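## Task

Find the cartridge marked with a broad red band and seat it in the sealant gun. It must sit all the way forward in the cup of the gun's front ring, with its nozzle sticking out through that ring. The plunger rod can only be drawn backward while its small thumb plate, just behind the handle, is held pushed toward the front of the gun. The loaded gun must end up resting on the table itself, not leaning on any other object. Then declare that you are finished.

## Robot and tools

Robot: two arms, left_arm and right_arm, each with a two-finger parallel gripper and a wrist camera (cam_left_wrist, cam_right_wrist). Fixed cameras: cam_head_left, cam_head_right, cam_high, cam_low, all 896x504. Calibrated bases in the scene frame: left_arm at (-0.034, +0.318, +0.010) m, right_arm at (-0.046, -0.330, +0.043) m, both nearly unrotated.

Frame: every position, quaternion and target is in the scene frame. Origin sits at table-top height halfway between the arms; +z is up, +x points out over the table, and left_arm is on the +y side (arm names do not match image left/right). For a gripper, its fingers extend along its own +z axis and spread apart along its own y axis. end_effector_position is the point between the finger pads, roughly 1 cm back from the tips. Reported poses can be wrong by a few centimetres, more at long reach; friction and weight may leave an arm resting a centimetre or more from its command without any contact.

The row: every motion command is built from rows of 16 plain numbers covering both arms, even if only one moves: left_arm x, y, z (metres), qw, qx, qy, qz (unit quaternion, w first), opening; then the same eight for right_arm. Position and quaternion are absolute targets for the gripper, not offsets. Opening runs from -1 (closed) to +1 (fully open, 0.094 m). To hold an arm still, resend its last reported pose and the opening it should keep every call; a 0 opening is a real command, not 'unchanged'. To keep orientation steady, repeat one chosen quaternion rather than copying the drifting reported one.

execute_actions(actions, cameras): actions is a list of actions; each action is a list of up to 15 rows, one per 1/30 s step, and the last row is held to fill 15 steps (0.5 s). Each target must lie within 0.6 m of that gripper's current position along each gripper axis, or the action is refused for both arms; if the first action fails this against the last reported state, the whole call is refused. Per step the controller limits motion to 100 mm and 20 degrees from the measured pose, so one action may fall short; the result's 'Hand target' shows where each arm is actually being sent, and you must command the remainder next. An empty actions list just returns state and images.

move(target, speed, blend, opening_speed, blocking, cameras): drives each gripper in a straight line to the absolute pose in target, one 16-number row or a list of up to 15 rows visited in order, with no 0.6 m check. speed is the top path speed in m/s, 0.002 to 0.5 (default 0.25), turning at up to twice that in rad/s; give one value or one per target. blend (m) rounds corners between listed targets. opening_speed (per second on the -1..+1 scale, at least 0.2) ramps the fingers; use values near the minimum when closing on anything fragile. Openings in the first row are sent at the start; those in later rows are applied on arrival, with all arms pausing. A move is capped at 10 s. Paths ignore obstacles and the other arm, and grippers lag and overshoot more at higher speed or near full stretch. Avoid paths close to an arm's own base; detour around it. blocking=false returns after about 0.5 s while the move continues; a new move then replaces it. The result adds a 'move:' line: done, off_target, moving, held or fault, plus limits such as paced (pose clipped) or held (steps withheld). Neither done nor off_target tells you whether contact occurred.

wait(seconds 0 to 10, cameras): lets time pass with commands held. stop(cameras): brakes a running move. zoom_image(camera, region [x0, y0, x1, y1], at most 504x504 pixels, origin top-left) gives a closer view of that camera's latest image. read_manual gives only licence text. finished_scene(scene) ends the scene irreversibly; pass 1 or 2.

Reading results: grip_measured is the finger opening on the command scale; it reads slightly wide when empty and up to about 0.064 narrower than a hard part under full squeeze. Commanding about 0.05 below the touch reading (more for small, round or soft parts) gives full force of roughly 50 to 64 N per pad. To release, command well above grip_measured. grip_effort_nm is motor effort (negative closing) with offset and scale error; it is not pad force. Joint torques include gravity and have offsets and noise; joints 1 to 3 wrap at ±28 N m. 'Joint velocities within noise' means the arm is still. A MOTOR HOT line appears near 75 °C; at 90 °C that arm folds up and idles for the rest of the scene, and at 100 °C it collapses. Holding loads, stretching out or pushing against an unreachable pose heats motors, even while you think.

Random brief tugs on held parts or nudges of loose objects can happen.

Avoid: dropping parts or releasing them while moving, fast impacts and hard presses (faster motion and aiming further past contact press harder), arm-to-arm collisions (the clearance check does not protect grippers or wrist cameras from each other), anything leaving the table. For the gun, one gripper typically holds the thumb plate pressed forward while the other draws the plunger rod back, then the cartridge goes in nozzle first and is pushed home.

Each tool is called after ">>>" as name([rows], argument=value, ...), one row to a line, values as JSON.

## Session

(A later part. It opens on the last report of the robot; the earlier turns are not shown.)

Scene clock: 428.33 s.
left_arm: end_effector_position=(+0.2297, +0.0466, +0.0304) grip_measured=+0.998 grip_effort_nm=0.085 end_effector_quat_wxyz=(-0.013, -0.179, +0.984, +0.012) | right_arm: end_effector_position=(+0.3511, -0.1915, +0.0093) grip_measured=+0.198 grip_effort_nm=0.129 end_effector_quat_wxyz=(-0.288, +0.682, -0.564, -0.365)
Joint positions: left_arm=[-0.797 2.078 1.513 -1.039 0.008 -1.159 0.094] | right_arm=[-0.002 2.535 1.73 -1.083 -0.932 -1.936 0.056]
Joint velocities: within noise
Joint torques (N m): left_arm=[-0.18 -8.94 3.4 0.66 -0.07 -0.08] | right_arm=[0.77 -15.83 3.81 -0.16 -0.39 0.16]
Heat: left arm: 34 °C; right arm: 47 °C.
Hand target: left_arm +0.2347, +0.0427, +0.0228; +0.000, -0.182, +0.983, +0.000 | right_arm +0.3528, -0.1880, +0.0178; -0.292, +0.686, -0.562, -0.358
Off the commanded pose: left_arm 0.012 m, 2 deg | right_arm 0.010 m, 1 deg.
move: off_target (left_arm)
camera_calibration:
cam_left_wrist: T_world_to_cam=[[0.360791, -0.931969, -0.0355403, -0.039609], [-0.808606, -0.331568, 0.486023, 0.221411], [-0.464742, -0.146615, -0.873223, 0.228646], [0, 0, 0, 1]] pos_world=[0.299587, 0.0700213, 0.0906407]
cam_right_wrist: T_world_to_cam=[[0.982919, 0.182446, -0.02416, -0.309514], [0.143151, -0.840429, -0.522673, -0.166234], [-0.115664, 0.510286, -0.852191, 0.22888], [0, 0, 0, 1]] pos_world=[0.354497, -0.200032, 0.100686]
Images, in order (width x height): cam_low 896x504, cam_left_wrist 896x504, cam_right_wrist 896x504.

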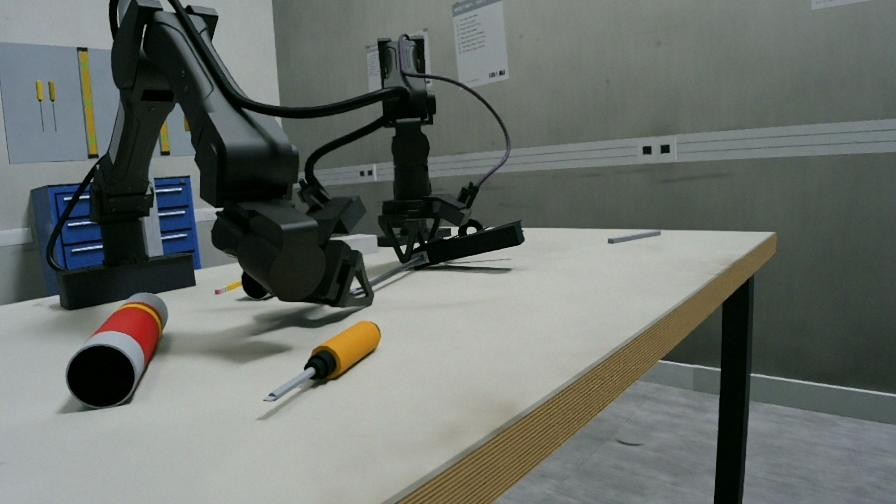

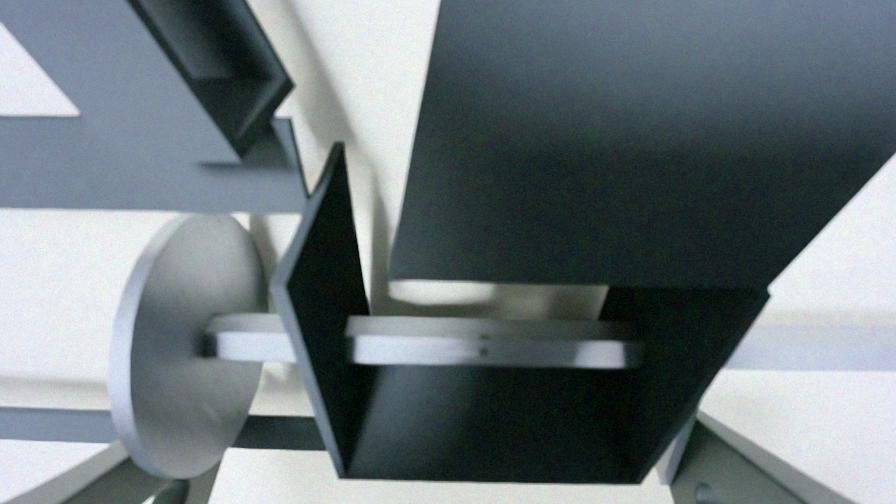

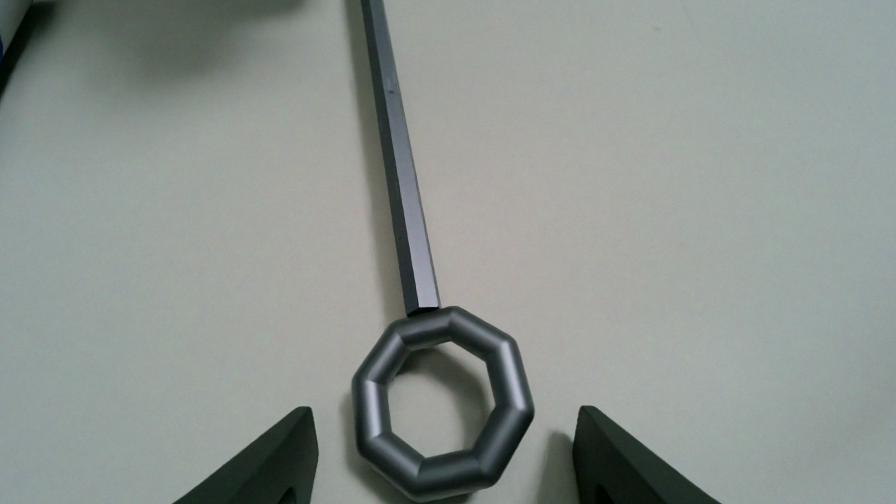

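>>> move(target=[0.2375,0.0455,0.070,0.0,-0.1822,0.9833,0.0,1.0,0.353,-0.188,0.018,0.2928,-0.6861,0.5625,0.3571,0.2], speed=0.08, cameras=["cam_low","cam_right_wrist","cam_left_wrist","cam_high"])

Scene clock: 438.43 s.
left_arm: end_effector_position=(+0.2345, +0.0503, +0.0474) grip_measured=+0.999 grip_effort_nm=0.081 end_effector_quat_wxyz=(-0.014, -0.181, +0.983, +0.017) | right_arm: end_effector_position=(+0.3511, -0.1915, +0.0093) grip_measured=+0.198 grip_effort_nm=0.134 end_effector_quat_wxyz=(-0.288, +0.682, -0.564, -0.365)
Joint positions: left_arm=[-0.783 2.07 1.571 -1.115 0.003 -1.149 0.094] | right_arm=[-0.002 2.535 1.73 -1.083 -0.932 -1.936 0.056]
Joint velocities: within noise
Joint torques (N m): left_arm=[0.43 -12.1 7.98 -0.17 -0.01 0.04] | right_arm=[0.76 -15.84 3.82 -0.15 -0.39 0.16]
Heat: left arm: 34 °C; right arm: 46 °C.
Hand target: left_arm +0.2403, +0.0486, +0.0694; +0.000, -0.183, +0.983, +0.000 | right_arm +0.3530, -0.1880, +0.0179; -0.293, +0.686, -0.562, -0.357
Off the commanded pose: left_arm 0.023 m, 2 deg | right_arm 0.010 m, 1 deg.
move: off_target (left_arm)
camera_calibration:
cam_left_wrist: T_world_to_cam=[[0.364778, -0.929977, -0.0456158, -0.0378241], [-0.805462, -0.339756, 0.485589, 0.217983], [-0.467084, -0.14039, -0.872996, 0.246497], [0, 0, 0, 1]] pos_world=[0.304509, 0.0734913, 0.107616]
cam_right_wrist: T_world_to_cam=[[0.982919, 0.182446, -0.02416, -0.309514], [0.143151, -0.840429, -0.522673, -0.166234], [-0.115664, 0.510286, -0.852191, 0.22888], [0, 0, 0, 1]] pos_world=[0.354497, -0.200032, 0.100686]
Images, in order (width x height): cam_high 896x504, cam_low 896x504, cam_left_wrist 896x504, cam_right_wrist 896x504.

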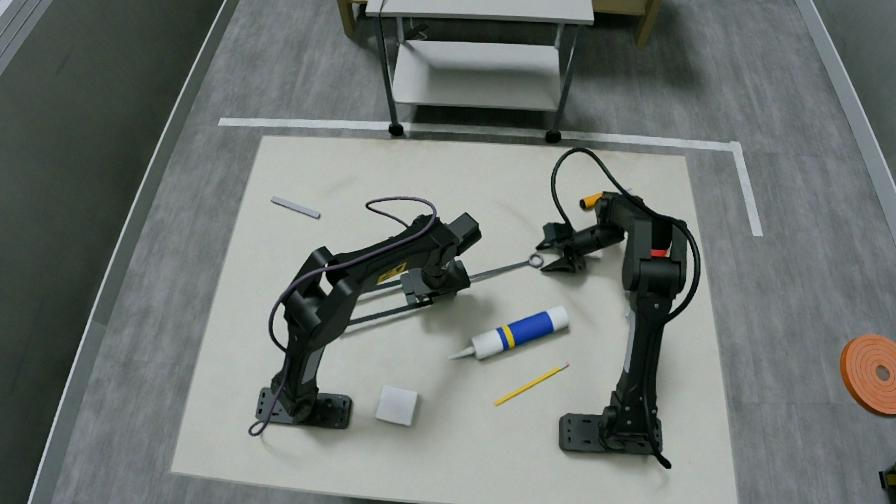

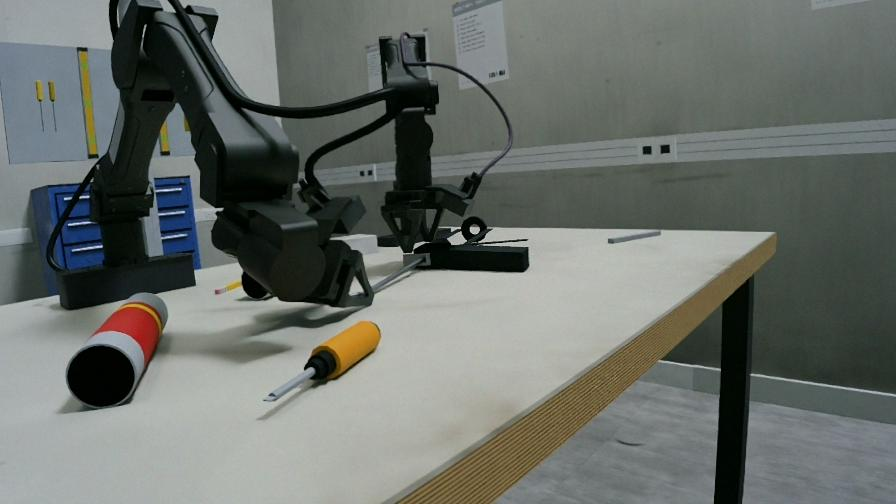

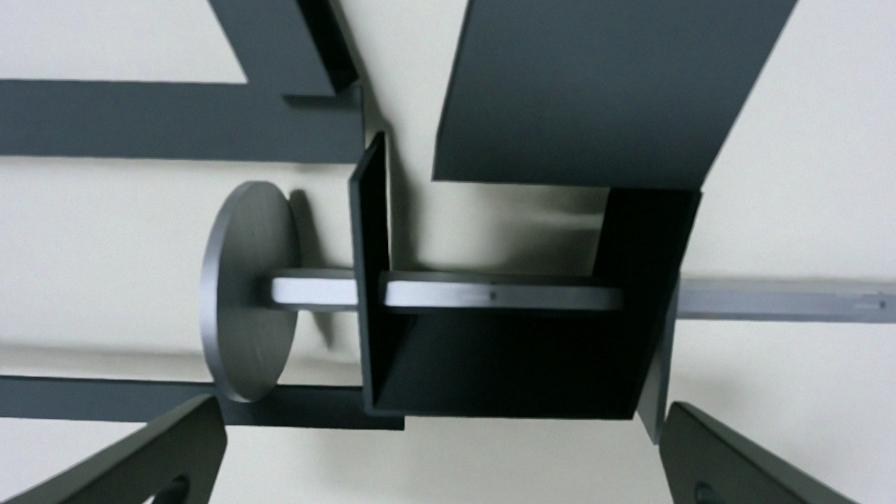

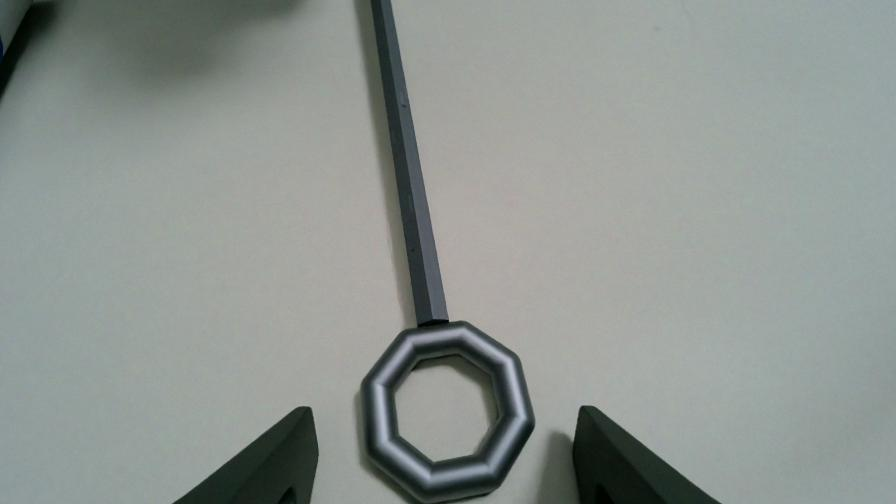

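>>> move([
  [0.2400,0.0455,0.085,0.0,-0.1822,0.9833,0.0,1.0,0.353,-0.188,0.018,0.2928,-0.6861,0.5625,0.3571,0.2],
  [0.2425,0.036,0.085,0.0,-0.1822,0.9833,0.0,0.33,0.353,-0.188,0.018,0.2928,-0.6861,0.5625,0.3571,0.2],
  [0.2425,0.036,0.050,0.0,-0.1822,0.9833,0.0,0.33,0.350,-0.184,0.018,0.2928,-0.6861,0.5625,0.3571,0.2],
], speed=0.08, cameras=["cam_low","cam_right_wrist","cam_left_wrist"])

Scene clock: 475.43 s.
left_arm: end_effector_position=(+0.2380, +0.0375, +0.0573) grip_measured=+0.332 grip_effort_nm=-0.076 end_effector_quat_wxyz=(-0.003, -0.173, +0.985, +0.002) | right_arm: end_effector_position=(+0.3491, -0.1885, +0.0088) grip_measured=+0.198 grip_effort_nm=0.139 end_effector_quat_wxyz=(-0.288, +0.683, -0.565, -0.363)
Joint positions: left_arm=[-0.8 2.07 1.612 -1.119 0.003 -1.149 0.063] | right_arm=[0.005 2.521 1.704 -1.054 -0.932 -1.919 0.056]
Joint velocities: within noise
Joint torques (N m): left_arm=[-0.43 -8.28 5.31 0.38 -0.04 -0.16] | right_arm=[0.85 -15.68 3.78 -0.16 -0.42 0.16]
Heat: left arm: 38 °C; right arm: 46 °C.
Hand target: left_arm +0.2394, +0.0338, +0.0497; +0.000, -0.177, +0.984, +0.001 | right_arm +0.3500, -0.1842, +0.0175; -0.292, +0.685, -0.563, -0.358
Off the commanded pose: left_arm 0.009 m, 1 deg | right_arm 0.010 m, 1 deg.
move: done; target 2's new opening was sent with left_arm's hand 0.011 m and 1 deg from that target
camera_calibration:
cam_left_wrist: T_world_to_cam=[[0.349771, -0.93676, -0.0118948, -0.0487053], [-0.823355, -0.313435, 0.473123, 0.215628], [-0.446931, -0.155691, -0.880916, 0.251226], [0, 0, 0, 1]] pos_world=[0.306855, 0.0610738, 0.118712]
cam_right_wrist: T_world_to_cam=[[0.983343, 0.180487, -0.0214804, -0.308655], [0.143253, -0.842318, -0.519595, -0.164085], [-0.111874, 0.507863, -0.854143, 0.224876], [0, 0, 0, 1]] pos_world=[0.352177, -0.196709, 0.100189]
Images, in order (width x height): cam_low 896x504, cam_left_wrist 896x504, cam_right_wrist 896x504.

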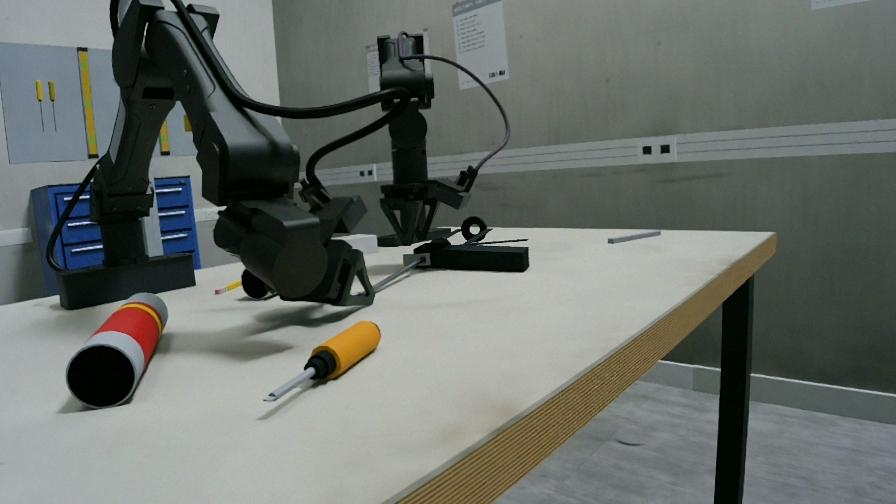

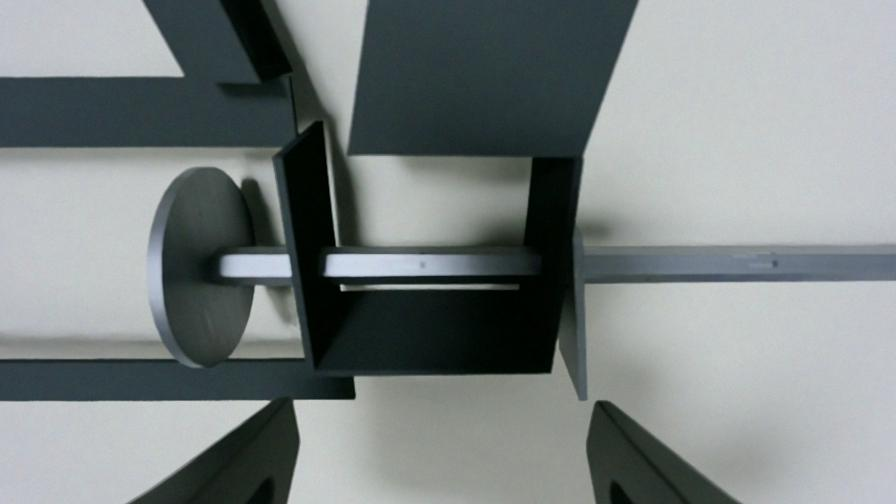

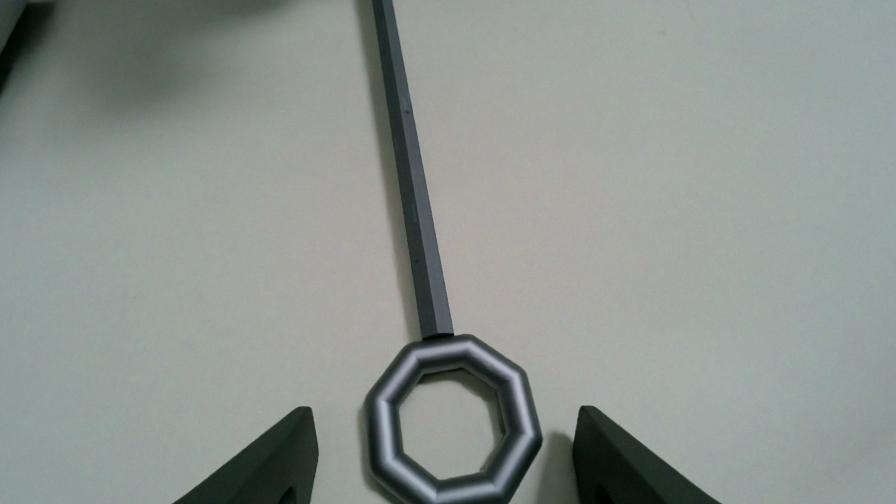

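>>> move([
  [0.2455,0.0375,0.043,0.0,-0.1822,0.9833,0.0,0.58,0.347,-0.180,0.018,0.2928,-0.6861,0.5625,0.3571,0.2],
], speed=0.08, cameras=["cam_low","cam_right_wrist","cam_left_wrist"])

Scene clock: 494.03 s.
left_arm: end_effector_position=(+0.2440, +0.0399, +0.0527) grip_measured=+0.578 grip_effort_nm=0.105 end_effector_quat_wxyz=(-0.001, -0.181, +0.983, -0.001) | right_arm: end_effector_position=(+0.3462, -0.1843, +0.0088) grip_measured=+0.198 grip_effort_nm=0.134 end_effector_quat_wxyz=(-0.288, +0.684, -0.564, -0.362)
Joint positions: left_arm=[-0.784 2.077 1.603 -1.096 0.003 -1.151 0.074] | right_arm=[0.016 2.507 1.679 -1.029 -0.932 -1.905 0.056]
Joint velocities: within noise
Joint torques (N m): left_arm=[0.36 -7.95 5.12 0.39 -0.06 -0.08] | right_arm=[0.8 -15.6 3.77 -0.15 -0.44 0.16]
Heat: left arm: 35 °C; right arm: 48 °C.
Hand target: left_arm +0.2480, +0.0400, +0.0432; +0.000, -0.187, +0.982, +0.000 | right_arm +0.3472, -0.1800, +0.0179; -0.293, +0.686, -0.562, -0.357
Off the commanded pose: left_arm 0.010 m, 0 deg | right_arm 0.010 m, 1 deg.
move: done
camera_calibration:
cam_left_wrist: T_world_to_cam=[[0.365572, -0.93077, -0.00486997, -0.0530179], [-0.820507, -0.324726, 0.470448, 0.223404], [-0.43946, -0.167987, -0.882414, 0.249029], [0, 0, 0, 1]] pos_world=[0.312125, 0.0650313, 0.114388]
cam_right_wrist: T_world_to_cam=[[0.982879, 0.183244, -0.0192395, -0.305985], [0.147068, -0.843142, -0.517187, -0.161623], [-0.110993, 0.505503, -0.855656, 0.22167], [0, 0, 0, 1]] pos_world=[0.349119, -0.192256, 0.100197]
Images, in order (width x height): cam_low 896x504, cam_left_wrist 896x504, cam_right_wrist 896x504.

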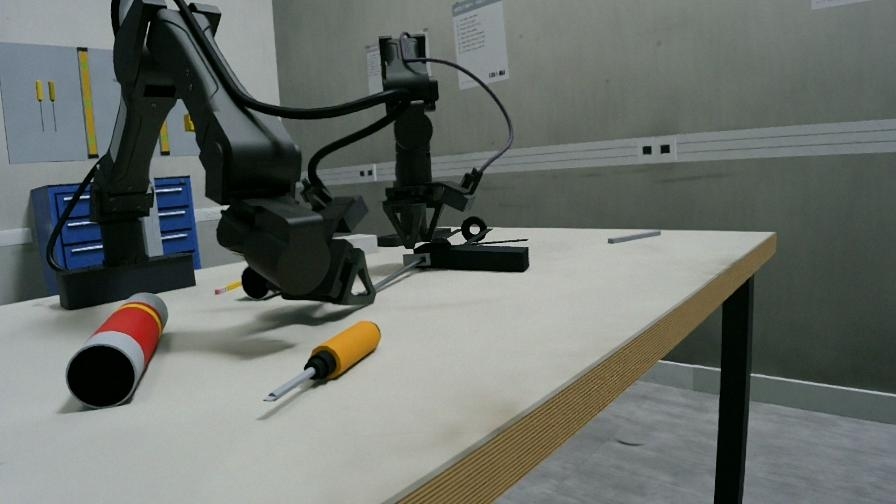

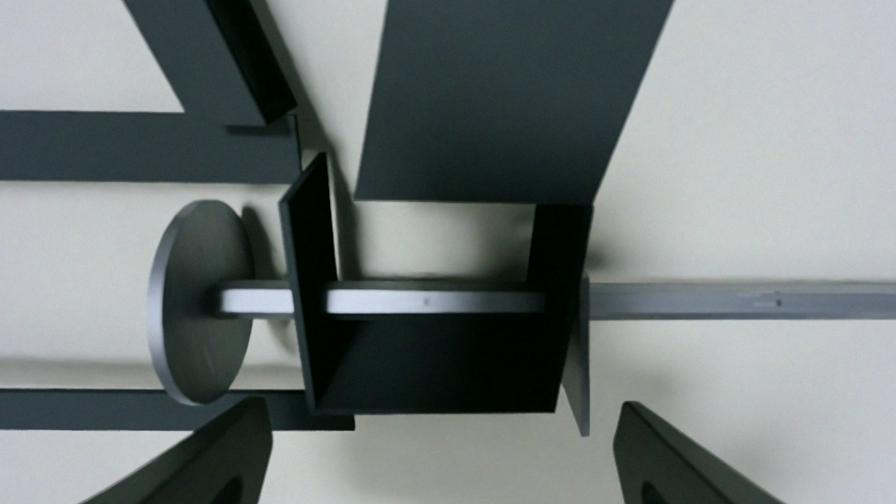

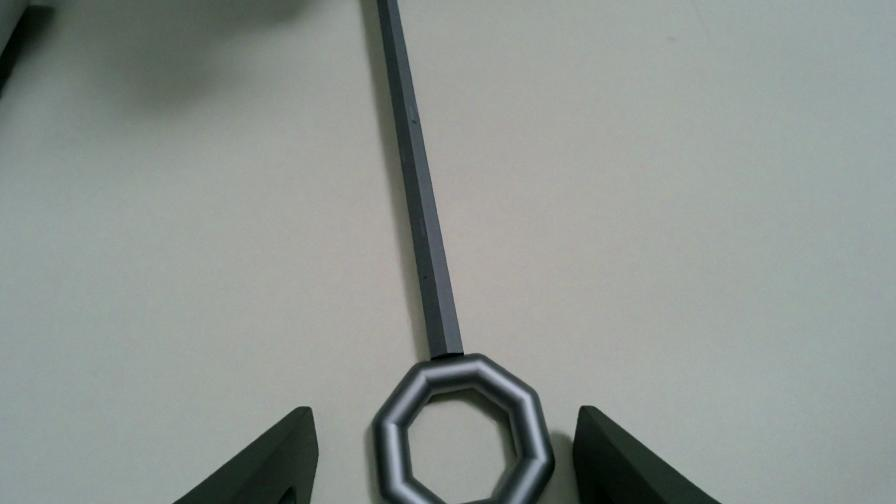

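>>> move([
  [0.2455,0.0375,0.043,0.0,-0.1822,0.9833,0.0,0.45,0.349,-0.180,0.018,0.2928,-0.6861,0.5625,0.3571,0.2],
  [0.2455,0.0375,0.026,0.0,-0.1822,0.9833,0.0,0.45,0.349,-0.180,0.018,0.2928,-0.6861,0.5625,0.3571,-0.6],
], speed=0.05, opening_speed=0.8, cameras=["cam_low","cam_right_wrist","cam_left_wrist"])

Scene clock: 515.80 s.
left_arm: end_effector_position=(+0.2449, +0.0391, +0.0363) grip_measured=+0.452 grip_effort_nm=-0.071 end_effector_quat_wxyz=(+0.000, -0.181, +0.984, -0.003) | right_arm: end_effector_position=(+0.3473, -0.1842, +0.0085) grip_measured=-0.233 grip_effort_nm=-1.004 end_effector_quat_wxyz=(-0.289, +0.685, -0.563, -0.360)
Joint positions: left_arm=[-0.784 2.093 1.562 -1.033 0.003 -1.149 0.068] | right_arm=[0.016 2.507 1.679 -1.023 -0.932 -1.904 0.036]
Joint velocities: within noise
Joint torques (N m): left_arm=[-0.27 -7.9 4.86 0.37 -0.04 -0.07] | right_arm=[0.8 -15.08 4.77 -0.26 -0.44 0.16]
Heat: left arm: 34 °C; right arm: 50 °C.
Hand target: left_arm +0.2452, +0.0380, +0.0264; +0.000, -0.181, +0.983, +0.000 | right_arm +0.3491, -0.1800, +0.0178; -0.293, +0.686, -0.562, -0.357
Off the commanded pose: left_arm 0.010 m, 0 deg | right_arm 0.011 m, 1 deg.
move: off_target (right_arm); target 2's new opening was sent with right_arm's hand 0.011 m and 1 deg from that target
camera_calibration:
cam_left_wrist: T_world_to_cam=[[0.364153, -0.931339, -0.000648583, -0.0539922], [-0.822533, -0.321937, 0.468824, 0.231983], [-0.436843, -0.17019, -0.883291, 0.234278], [0, 0, 0, 1]] pos_world=[0.312818, 0.0642706, 0.0981418]
cam_right_wrist: T_world_to_cam=[[0.983123, 0.182376, -0.0144611, -0.307299], [0.148862, -0.843396, -0.516259, -0.162608], [-0.10635, 0.505393, -0.85631, 0.219896], [0, 0, 0, 1]] pos_world=[0.349704, -0.192233, 0.0999077]
Images, in order (width x height): cam_low 896x504, cam_left_wrist 896x504, cam_right_wrist 896x504.

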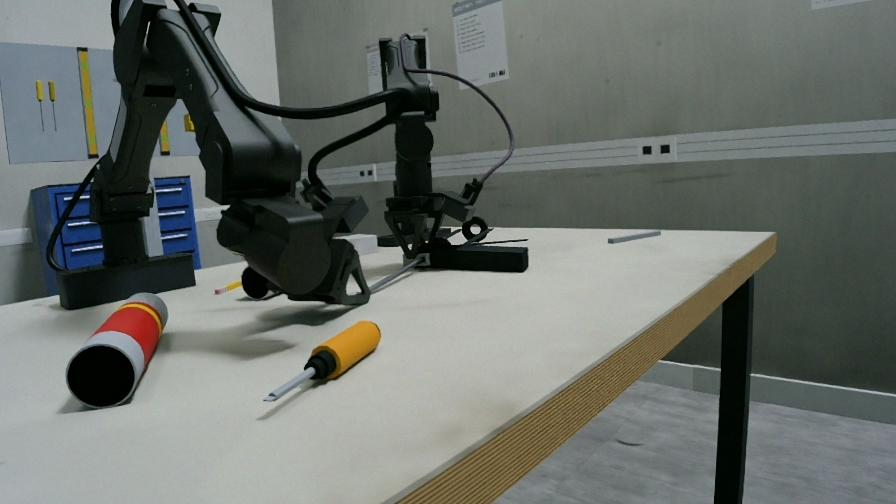

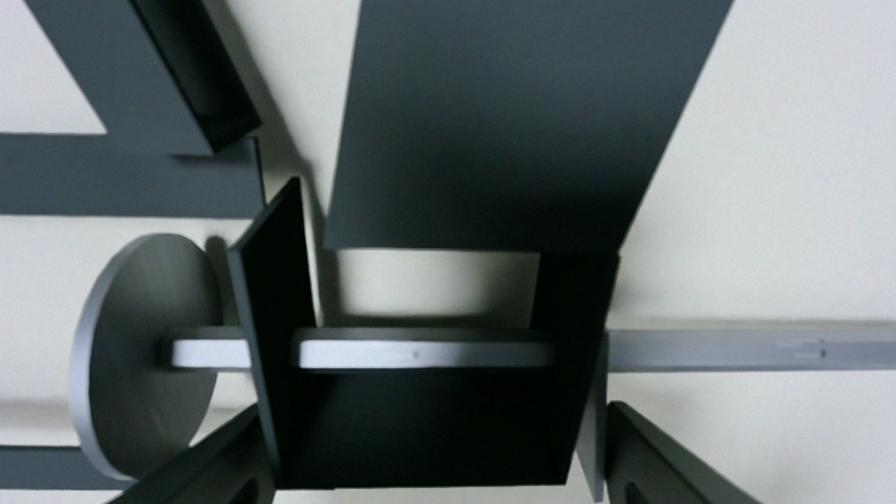

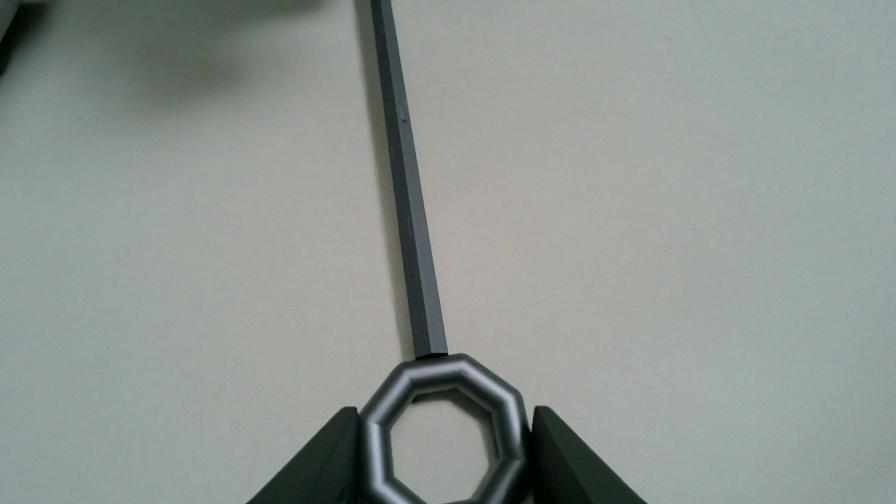

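>>> move([
  [0.2455,0.0375,0.026,0.0,-0.1822,0.9833,0.0,0.1,0.349,-0.180,0.018,0.2928,-0.6861,0.5625,0.3571,-0.6],
  [0.2455,0.0375,0.026,0.0,-0.1822,0.9833,0.0,0.1,0.367,-0.219,0.018,0.2928,-0.6861,0.5625,0.3571,-0.6],
], speed=0.05, opening_speed=0.6, cameras=["cam_low","cam_right_wrist","cam_left_wrist"])

Scene clock: 530.73 s.
left_arm: end_effector_position=(+0.2472, +0.0303, +0.0372) grip_measured=+0.164 grip_effort_nm=-1.013 end_effector_quat_wxyz=(+0.008, -0.180, +0.983, -0.017) | right_arm: end_effector_position=(+0.3535, -0.1969, +0.0192) grip_measured=-0.242 grip_effort_nm=-1.004 end_effector_quat_wxyz=(-0.279, +0.690, -0.553, -0.374)
Joint positions: left_arm=[-0.795 2.093 1.565 -1.006 0.005 -1.16 0.055] | right_arm=[-0.011 2.564 1.825 -1.213 -0.916 -2.005 0.036]
Joint velocities: within noise
Joint torques (N m): left_arm=[-0.21 -7.98 5 0.13 -0.06 -0.06] | right_arm=[-3.58 -12.31 8.17 -0.51 -0.32 -0.17]
Heat: left arm: 34 °C; right arm: 49 °C.
Hand target: left_arm +0.2428, +0.0348, +0.0264; +0.000, -0.182, +0.983, +0.000 | right_arm +0.3653, -0.2147, +0.0185; -0.291, +0.688, -0.560, -0.358
Off the commanded pose: left_arm 0.013 m, 2 deg | right_arm 0.026 m, 3 deg.
move: off_target (left_arm, right_arm)
camera_calibration:
cam_left_wrist: T_world_to_cam=[[0.363843, -0.931034, 0.0281837, -0.0640074], [-0.831952, -0.311217, 0.459348, 0.232961], [-0.418897, -0.190578, -0.887809, 0.230921], [0, 0, 0, 1]] pos_world=[0.313833, 0.0569166, 0.0998076]
cam_right_wrist: T_world_to_cam=[[0.975635, 0.216856, -0.0332996, -0.301178], [0.167698, -0.834956, -0.524143, -0.173497], [-0.141468, 0.505789, -0.850979, 0.248479], [0, 0, 0, 1]] pos_world=[0.358087, -0.205228, 0.110484]
Images, in order (width x height): cam_low 896x504, cam_left_wrist 896x504, cam_right_wrist 896x504.

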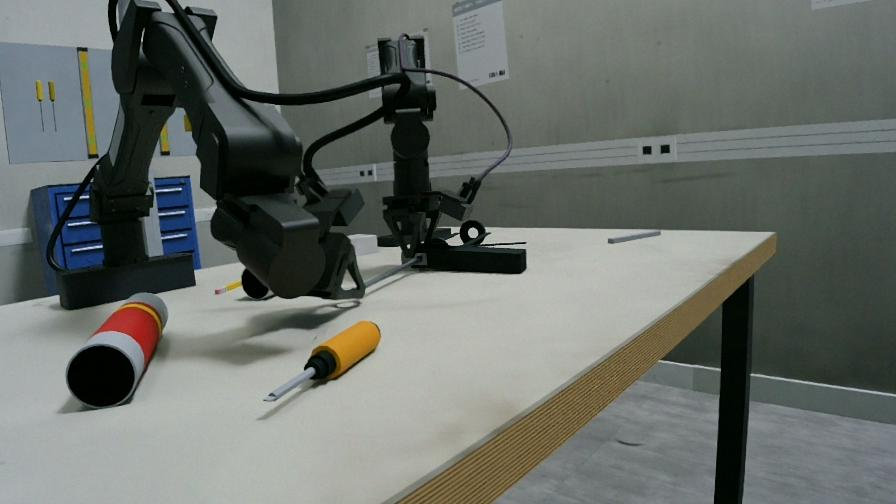

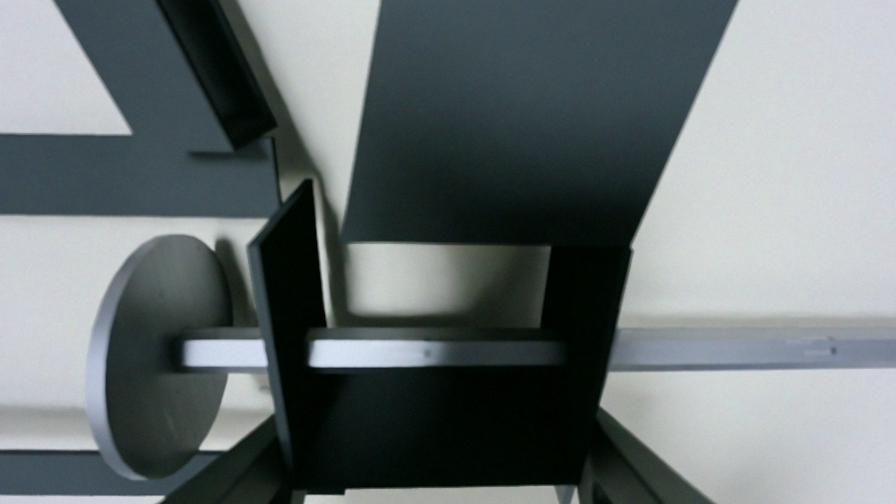

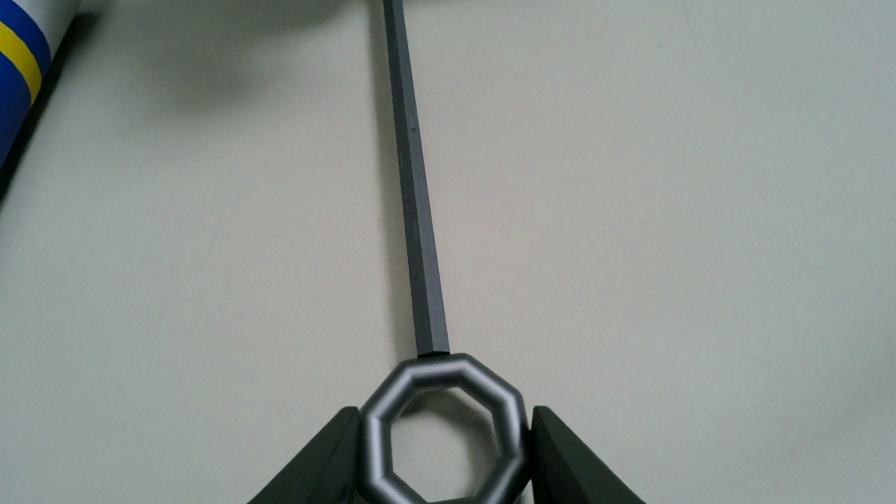

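>>> move([
  [0.2465,0.033,0.026,0.0,-0.1822,0.9833,0.0,0.1,0.356,-0.204,0.018,0.2928,-0.6861,0.5625,0.3571,-0.6],
  [0.2475,0.029,0.026,0.0,-0.1822,0.9833,0.0,0.42,0.356,-0.204,0.018,0.2928,-0.6861,0.5625,0.3571,-0.6],
  [0.2475,0.029,0.075,0.0,-0.1822,0.9833,0.0,0.42,0.356,-0.204,0.018,0.2928,-0.6861,0.5625,0.3571,-0.6],
  [0.2440,0.038,0.080,0.0,-0.1822,0.9833,0.0,1.0,0.356,-0.204,0.018,0.2928,-0.6861,0.5625,0.3571,-0.6],
], speed=0.06, opening_speed=0.8, cameras=["cam_low","cam_right_wrist","cam_left_wrist"])

Scene clock: 569.67 s.
left_arm: end_effector_position=(+0.2432, +0.0322, +0.0585) grip_measured=+0.998 grip_effort_nm=0.100 end_effector_quat_wxyz=(-0.010, -0.178, +0.984, +0.010) | right_arm: end_effector_position=(+0.3505, -0.1991, +0.0104) grip_measured=-0.242 grip_effort_nm=-1.009 end_effector_quat_wxyz=(-0.286, +0.688, -0.555, -0.370)
Joint positions: left_arm=[-0.798 2.119 1.692 -1.171 0.006 -1.159 0.094] | right_arm=[-0.019 2.558 1.773 -1.153 -0.922 -2.001 0.036]
Joint velocities: within noise
Joint torques (N m): left_arm=[0.66 -13.61 5.67 -0.16 -0.1 0.07] | right_arm=[-1.03 -15.73 3.93 -0.2 -0.35 0.17]
Heat: left arm: 34 °C; right arm: 46 °C.
Hand target: left_arm +0.2440, +0.0381, +0.0785; -0.001, -0.180, +0.984, +0.001 | right_arm +0.3558, -0.2044, +0.0174; -0.293, +0.687, -0.561, -0.357
Off the commanded pose: left_arm 0.022 m, 2 deg | right_arm 0.011 m, 2 deg.
move: off_target (left_arm, right_arm); target 2's new opening was sent with left_arm's hand 0.011 m and 2 deg from that target; target 4's new opening was sent with left_arm's hand 0.022 m and 2 deg from that target
camera_calibration:
cam_left_wrist: T_world_to_cam=[[0.359494, -0.932649, -0.030499, -0.0568886], [-0.811733, -0.328674, 0.482766, 0.214798], [-0.460276, -0.148795, -0.875218, 0.256476], [0, 0, 0, 1]] pos_world=[0.312859, 0.0557034, 0.11904]
cam_right_wrist: T_world_to_cam=[[0.978559, 0.204752, -0.0223323, -0.301565], [0.162647, -0.834711, -0.526121, -0.17766], [-0.126365, 0.511208, -0.850117, 0.237487], [0, 0, 0, 1]] pos_world=[0.354005, -0.207954, 0.101686]
Images, in order (width x height): cam_low 896x504, cam_left_wrist 896x504, cam_right_wrist 896x504.

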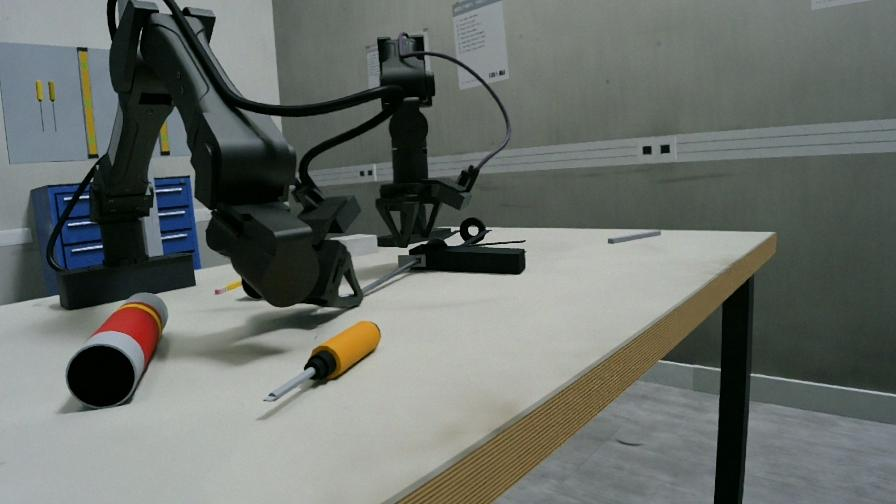

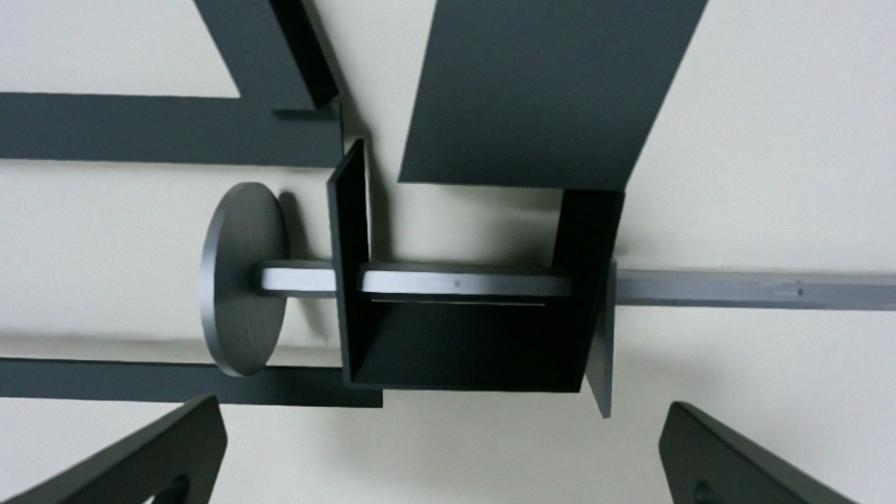

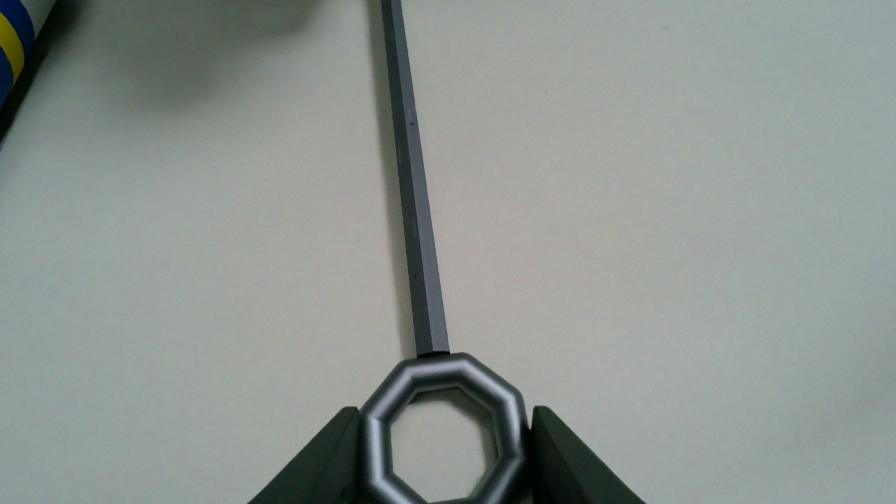

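>>> move([
  [0.2430,0.0340,0.040,0.0,-0.1822,0.9833,0.0,1.0,0.356,-0.204,0.018,0.2928,-0.6861,0.5625,0.3571,-0.6],
], speed=0.06, cameras=["cam_low","cam_left_wrist"])

Scene clock: 580.77 s.
left_arm: end_effector_position=(+0.2352, +0.0404, +0.0451) grip_measured=+0.998 grip_effort_nm=0.100 end_effector_quat_wxyz=(-0.017, -0.177, +0.984, +0.019) | right_arm: end_effector_position=(+0.3501, -0.1996, +0.0090) grip_measured=-0.242 grip_effort_nm=-1.009 end_effector_quat_wxyz=(-0.284, +0.689, -0.556, -0.369)
Joint positions: left_arm=[-0.798 2.109 1.62 -1.133 0.006 -1.156 0.094] | right_arm=[-0.019 2.558 1.77 -1.149 -0.918 -1.997 0.036]
Joint velocities: within noise
Joint torques (N m): left_arm=[-0.05 -9.89 3.74 0.72 -0.06 -0.07] | right_arm=[-0.98 -15.77 4.15 -0.26 -0.4 0.21]
Heat: left arm: 35 °C; right arm: 49 °C.
Hand target: left_arm +0.2427, +0.0344, +0.0407; -0.001, -0.181, +0.984, +0.001 | right_arm +0.3556, -0.2039, +0.0178; -0.292, +0.686, -0.563, -0.358
Off the commanded pose: left_arm 0.011 m, 3 deg | right_arm 0.012 m, 2 deg.
move: off_target (left_arm, right_arm)
camera_calibration:
cam_left_wrist: T_world_to_cam=[[0.355974, -0.933072, -0.0515689, -0.0449411], [-0.804915, -0.334181, 0.490342, 0.215765], [-0.474758, -0.13304, -0.870003, 0.244814], [0, 0, 0, 1]] pos_world=[0.305898, 0.0627414, 0.104873]
Images, in order (width x height): cam_low 896x504, cam_left_wrist 896x504.

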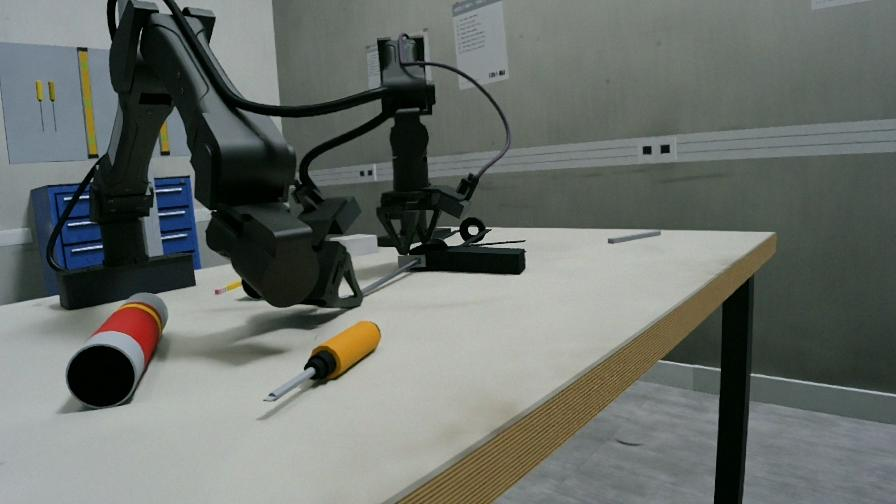

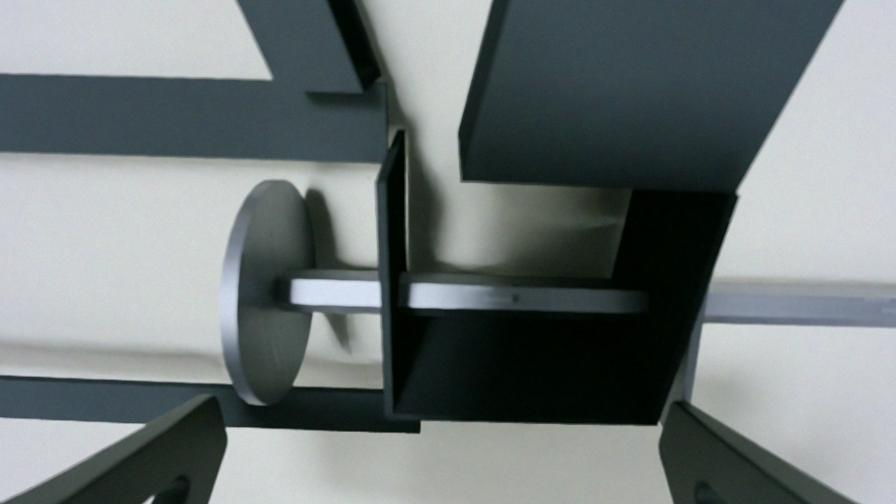

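>>> move([
  [0.2430,0.0340,0.120,0.0,-0.1822,0.9833,0.0,1.0,0.356,-0.204,0.018,0.2928,-0.6861,0.5625,0.3571,-0.6],
  [0.2430,0.0340,0.050,0.0,-0.1822,0.9833,0.0,1.0,0.356,-0.204,0.018,0.2928,-0.6861,0.5625,0.3571,-0.6],
], speed=0.1, cameras=["cam_low","cam_left_wrist"])

Scene clock: 598.67 s.
left_arm: end_effector_position=(+0.2386, +0.0370, +0.0475) grip_measured=+0.998 grip_effort_nm=0.100 end_effector_quat_wxyz=(-0.011, -0.177, +0.984, +0.011) | right_arm: end_effector_position=(+0.3501, -0.1996, +0.0090) grip_measured=-0.242 grip_effort_nm=-1.009 end_effector_quat_wxyz=(-0.284, +0.689, -0.556, -0.369)
Joint positions: left_arm=[-0.798 2.106 1.626 -1.122 0.006 -1.156 0.094] | right_arm=[-0.019 2.558 1.77 -1.149 -0.918 -1.997 0.036]
Joint velocities: within noise
Joint torques (N m): left_arm=[-0.06 -10.4 5.18 0.34 -0.06 -0.12] | right_arm=[-0.96 -15.79 4.22 -0.24 -0.4 0.19]
Heat: left arm: 34 °C; right arm: 51 °C.
Hand target: left_arm +0.2430, +0.0339, +0.0503; +0.000, -0.182, +0.983, +0.000 | right_arm +0.3560, -0.2039, +0.0179; -0.293, +0.686, -0.562, -0.357
Off the commanded pose: left_arm 0.006 m, 2 deg | right_arm 0.012 m, 2 deg.
move: off_target (right_arm)
camera_calibration:
cam_left_wrist: T_world_to_cam=[[0.356563, -0.933679, -0.0332646, -0.0502221], [-0.811681, -0.327211, 0.483846, 0.21777], [-0.462641, -0.145521, -0.874521, 0.245873], [0, 0, 0, 1]] pos_world=[0.308418, 0.0601453, 0.107983]
Images, in order (width x height): cam_low 896x504, cam_left_wrist 896x504.

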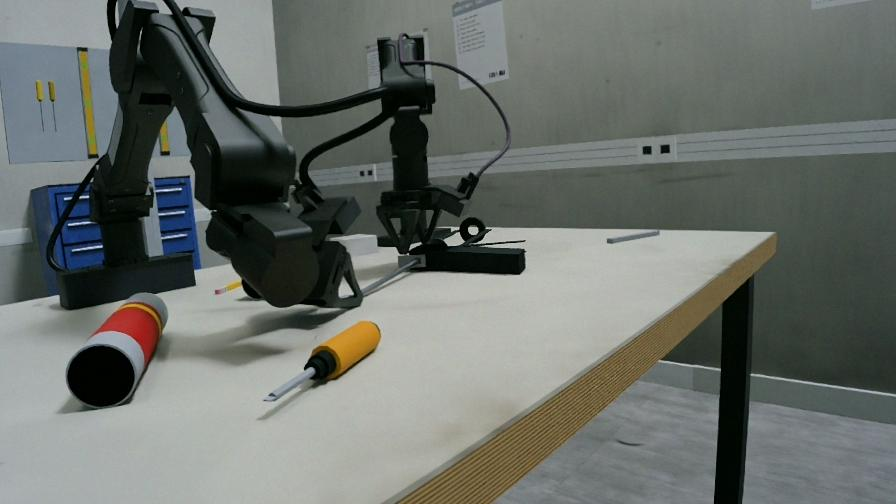

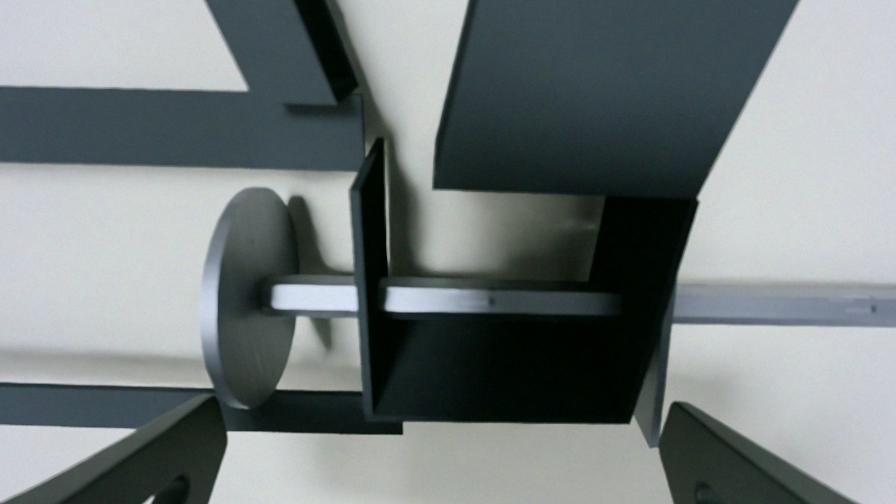

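>>> move([
  [0.2490,0.0300,0.045,0.0,-0.1822,0.9833,0.0,1.0,0.356,-0.204,0.018,0.2928,-0.6861,0.5625,0.3571,-0.6],
], speed=0.1, cameras=["cam_low","cam_left_wrist"])

Scene clock: 612.83 s.
left_arm: end_effector_position=(+0.2394, +0.0361, +0.0475) grip_measured=+0.998 grip_effort_nm=0.090 end_effector_quat_wxyz=(-0.010, -0.177, +0.984, +0.009) | right_arm: end_effector_position=(+0.3501, -0.1996, +0.0090) grip_measured=-0.242 grip_effort_nm=-1.009 end_effector_quat_wxyz=(-0.284, +0.689, -0.556, -0.369)
Joint positions: left_arm=[-0.798 2.106 1.626 -1.118 0.006 -1.156 0.094] | right_arm=[-0.019 2.558 1.77 -1.149 -0.918 -1.997 0.036]
Joint velocities: within noise
Joint torques (N m): left_arm=[0.2 -8.21 7.23 0.36 -0.08 -0.04] | right_arm=[-0.98 -15.79 4.21 -0.24 -0.4 0.2]
Heat: left arm: 36 °C; right arm: 52 °C.
Hand target: left_arm +0.2489, +0.0300, +0.0451; +0.000, -0.182, +0.983, +0.000 | right_arm +0.3560, -0.2039, +0.0179; -0.293, +0.686, -0.562, -0.357
Off the commanded pose: left_arm 0.012 m, 2 deg | right_arm 0.012 m, 2 deg.
move: off_target (left_arm, right_arm)
camera_calibration:
cam_left_wrist: T_world_to_cam=[[0.356663, -0.933782, -0.0290384, -0.0514942], [-0.81323, -0.325616, 0.482319, 0.21855], [-0.459836, -0.14841, -0.875514, 0.245573], [0, 0, 0, 1]] pos_world=[0.309021, 0.0595246, 0.108096]
Images, in order (width x height): cam_low 896x504, cam_left_wrist 896x504.

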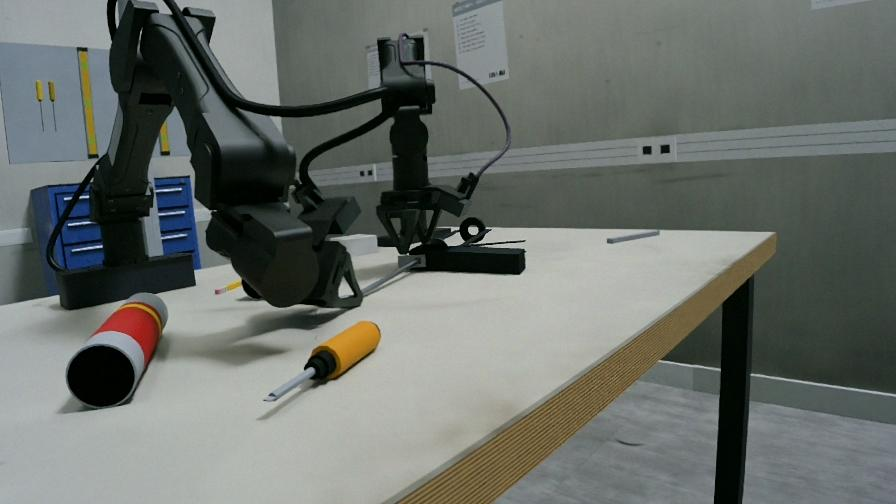

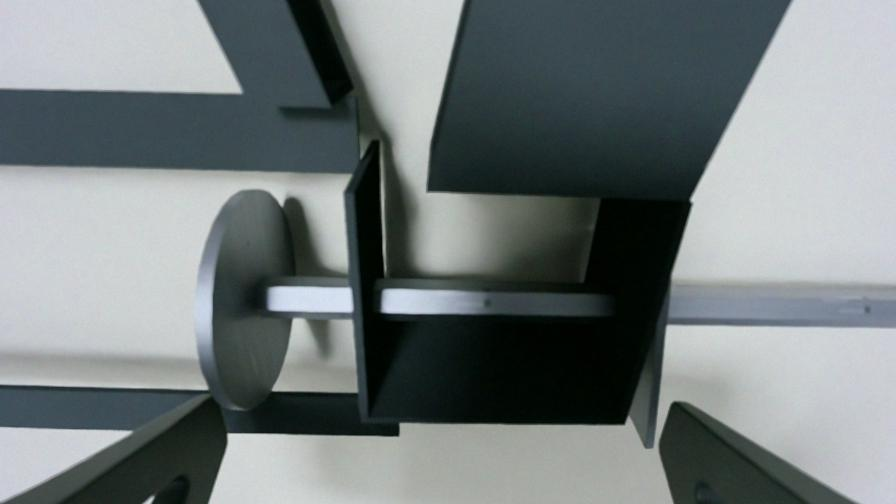

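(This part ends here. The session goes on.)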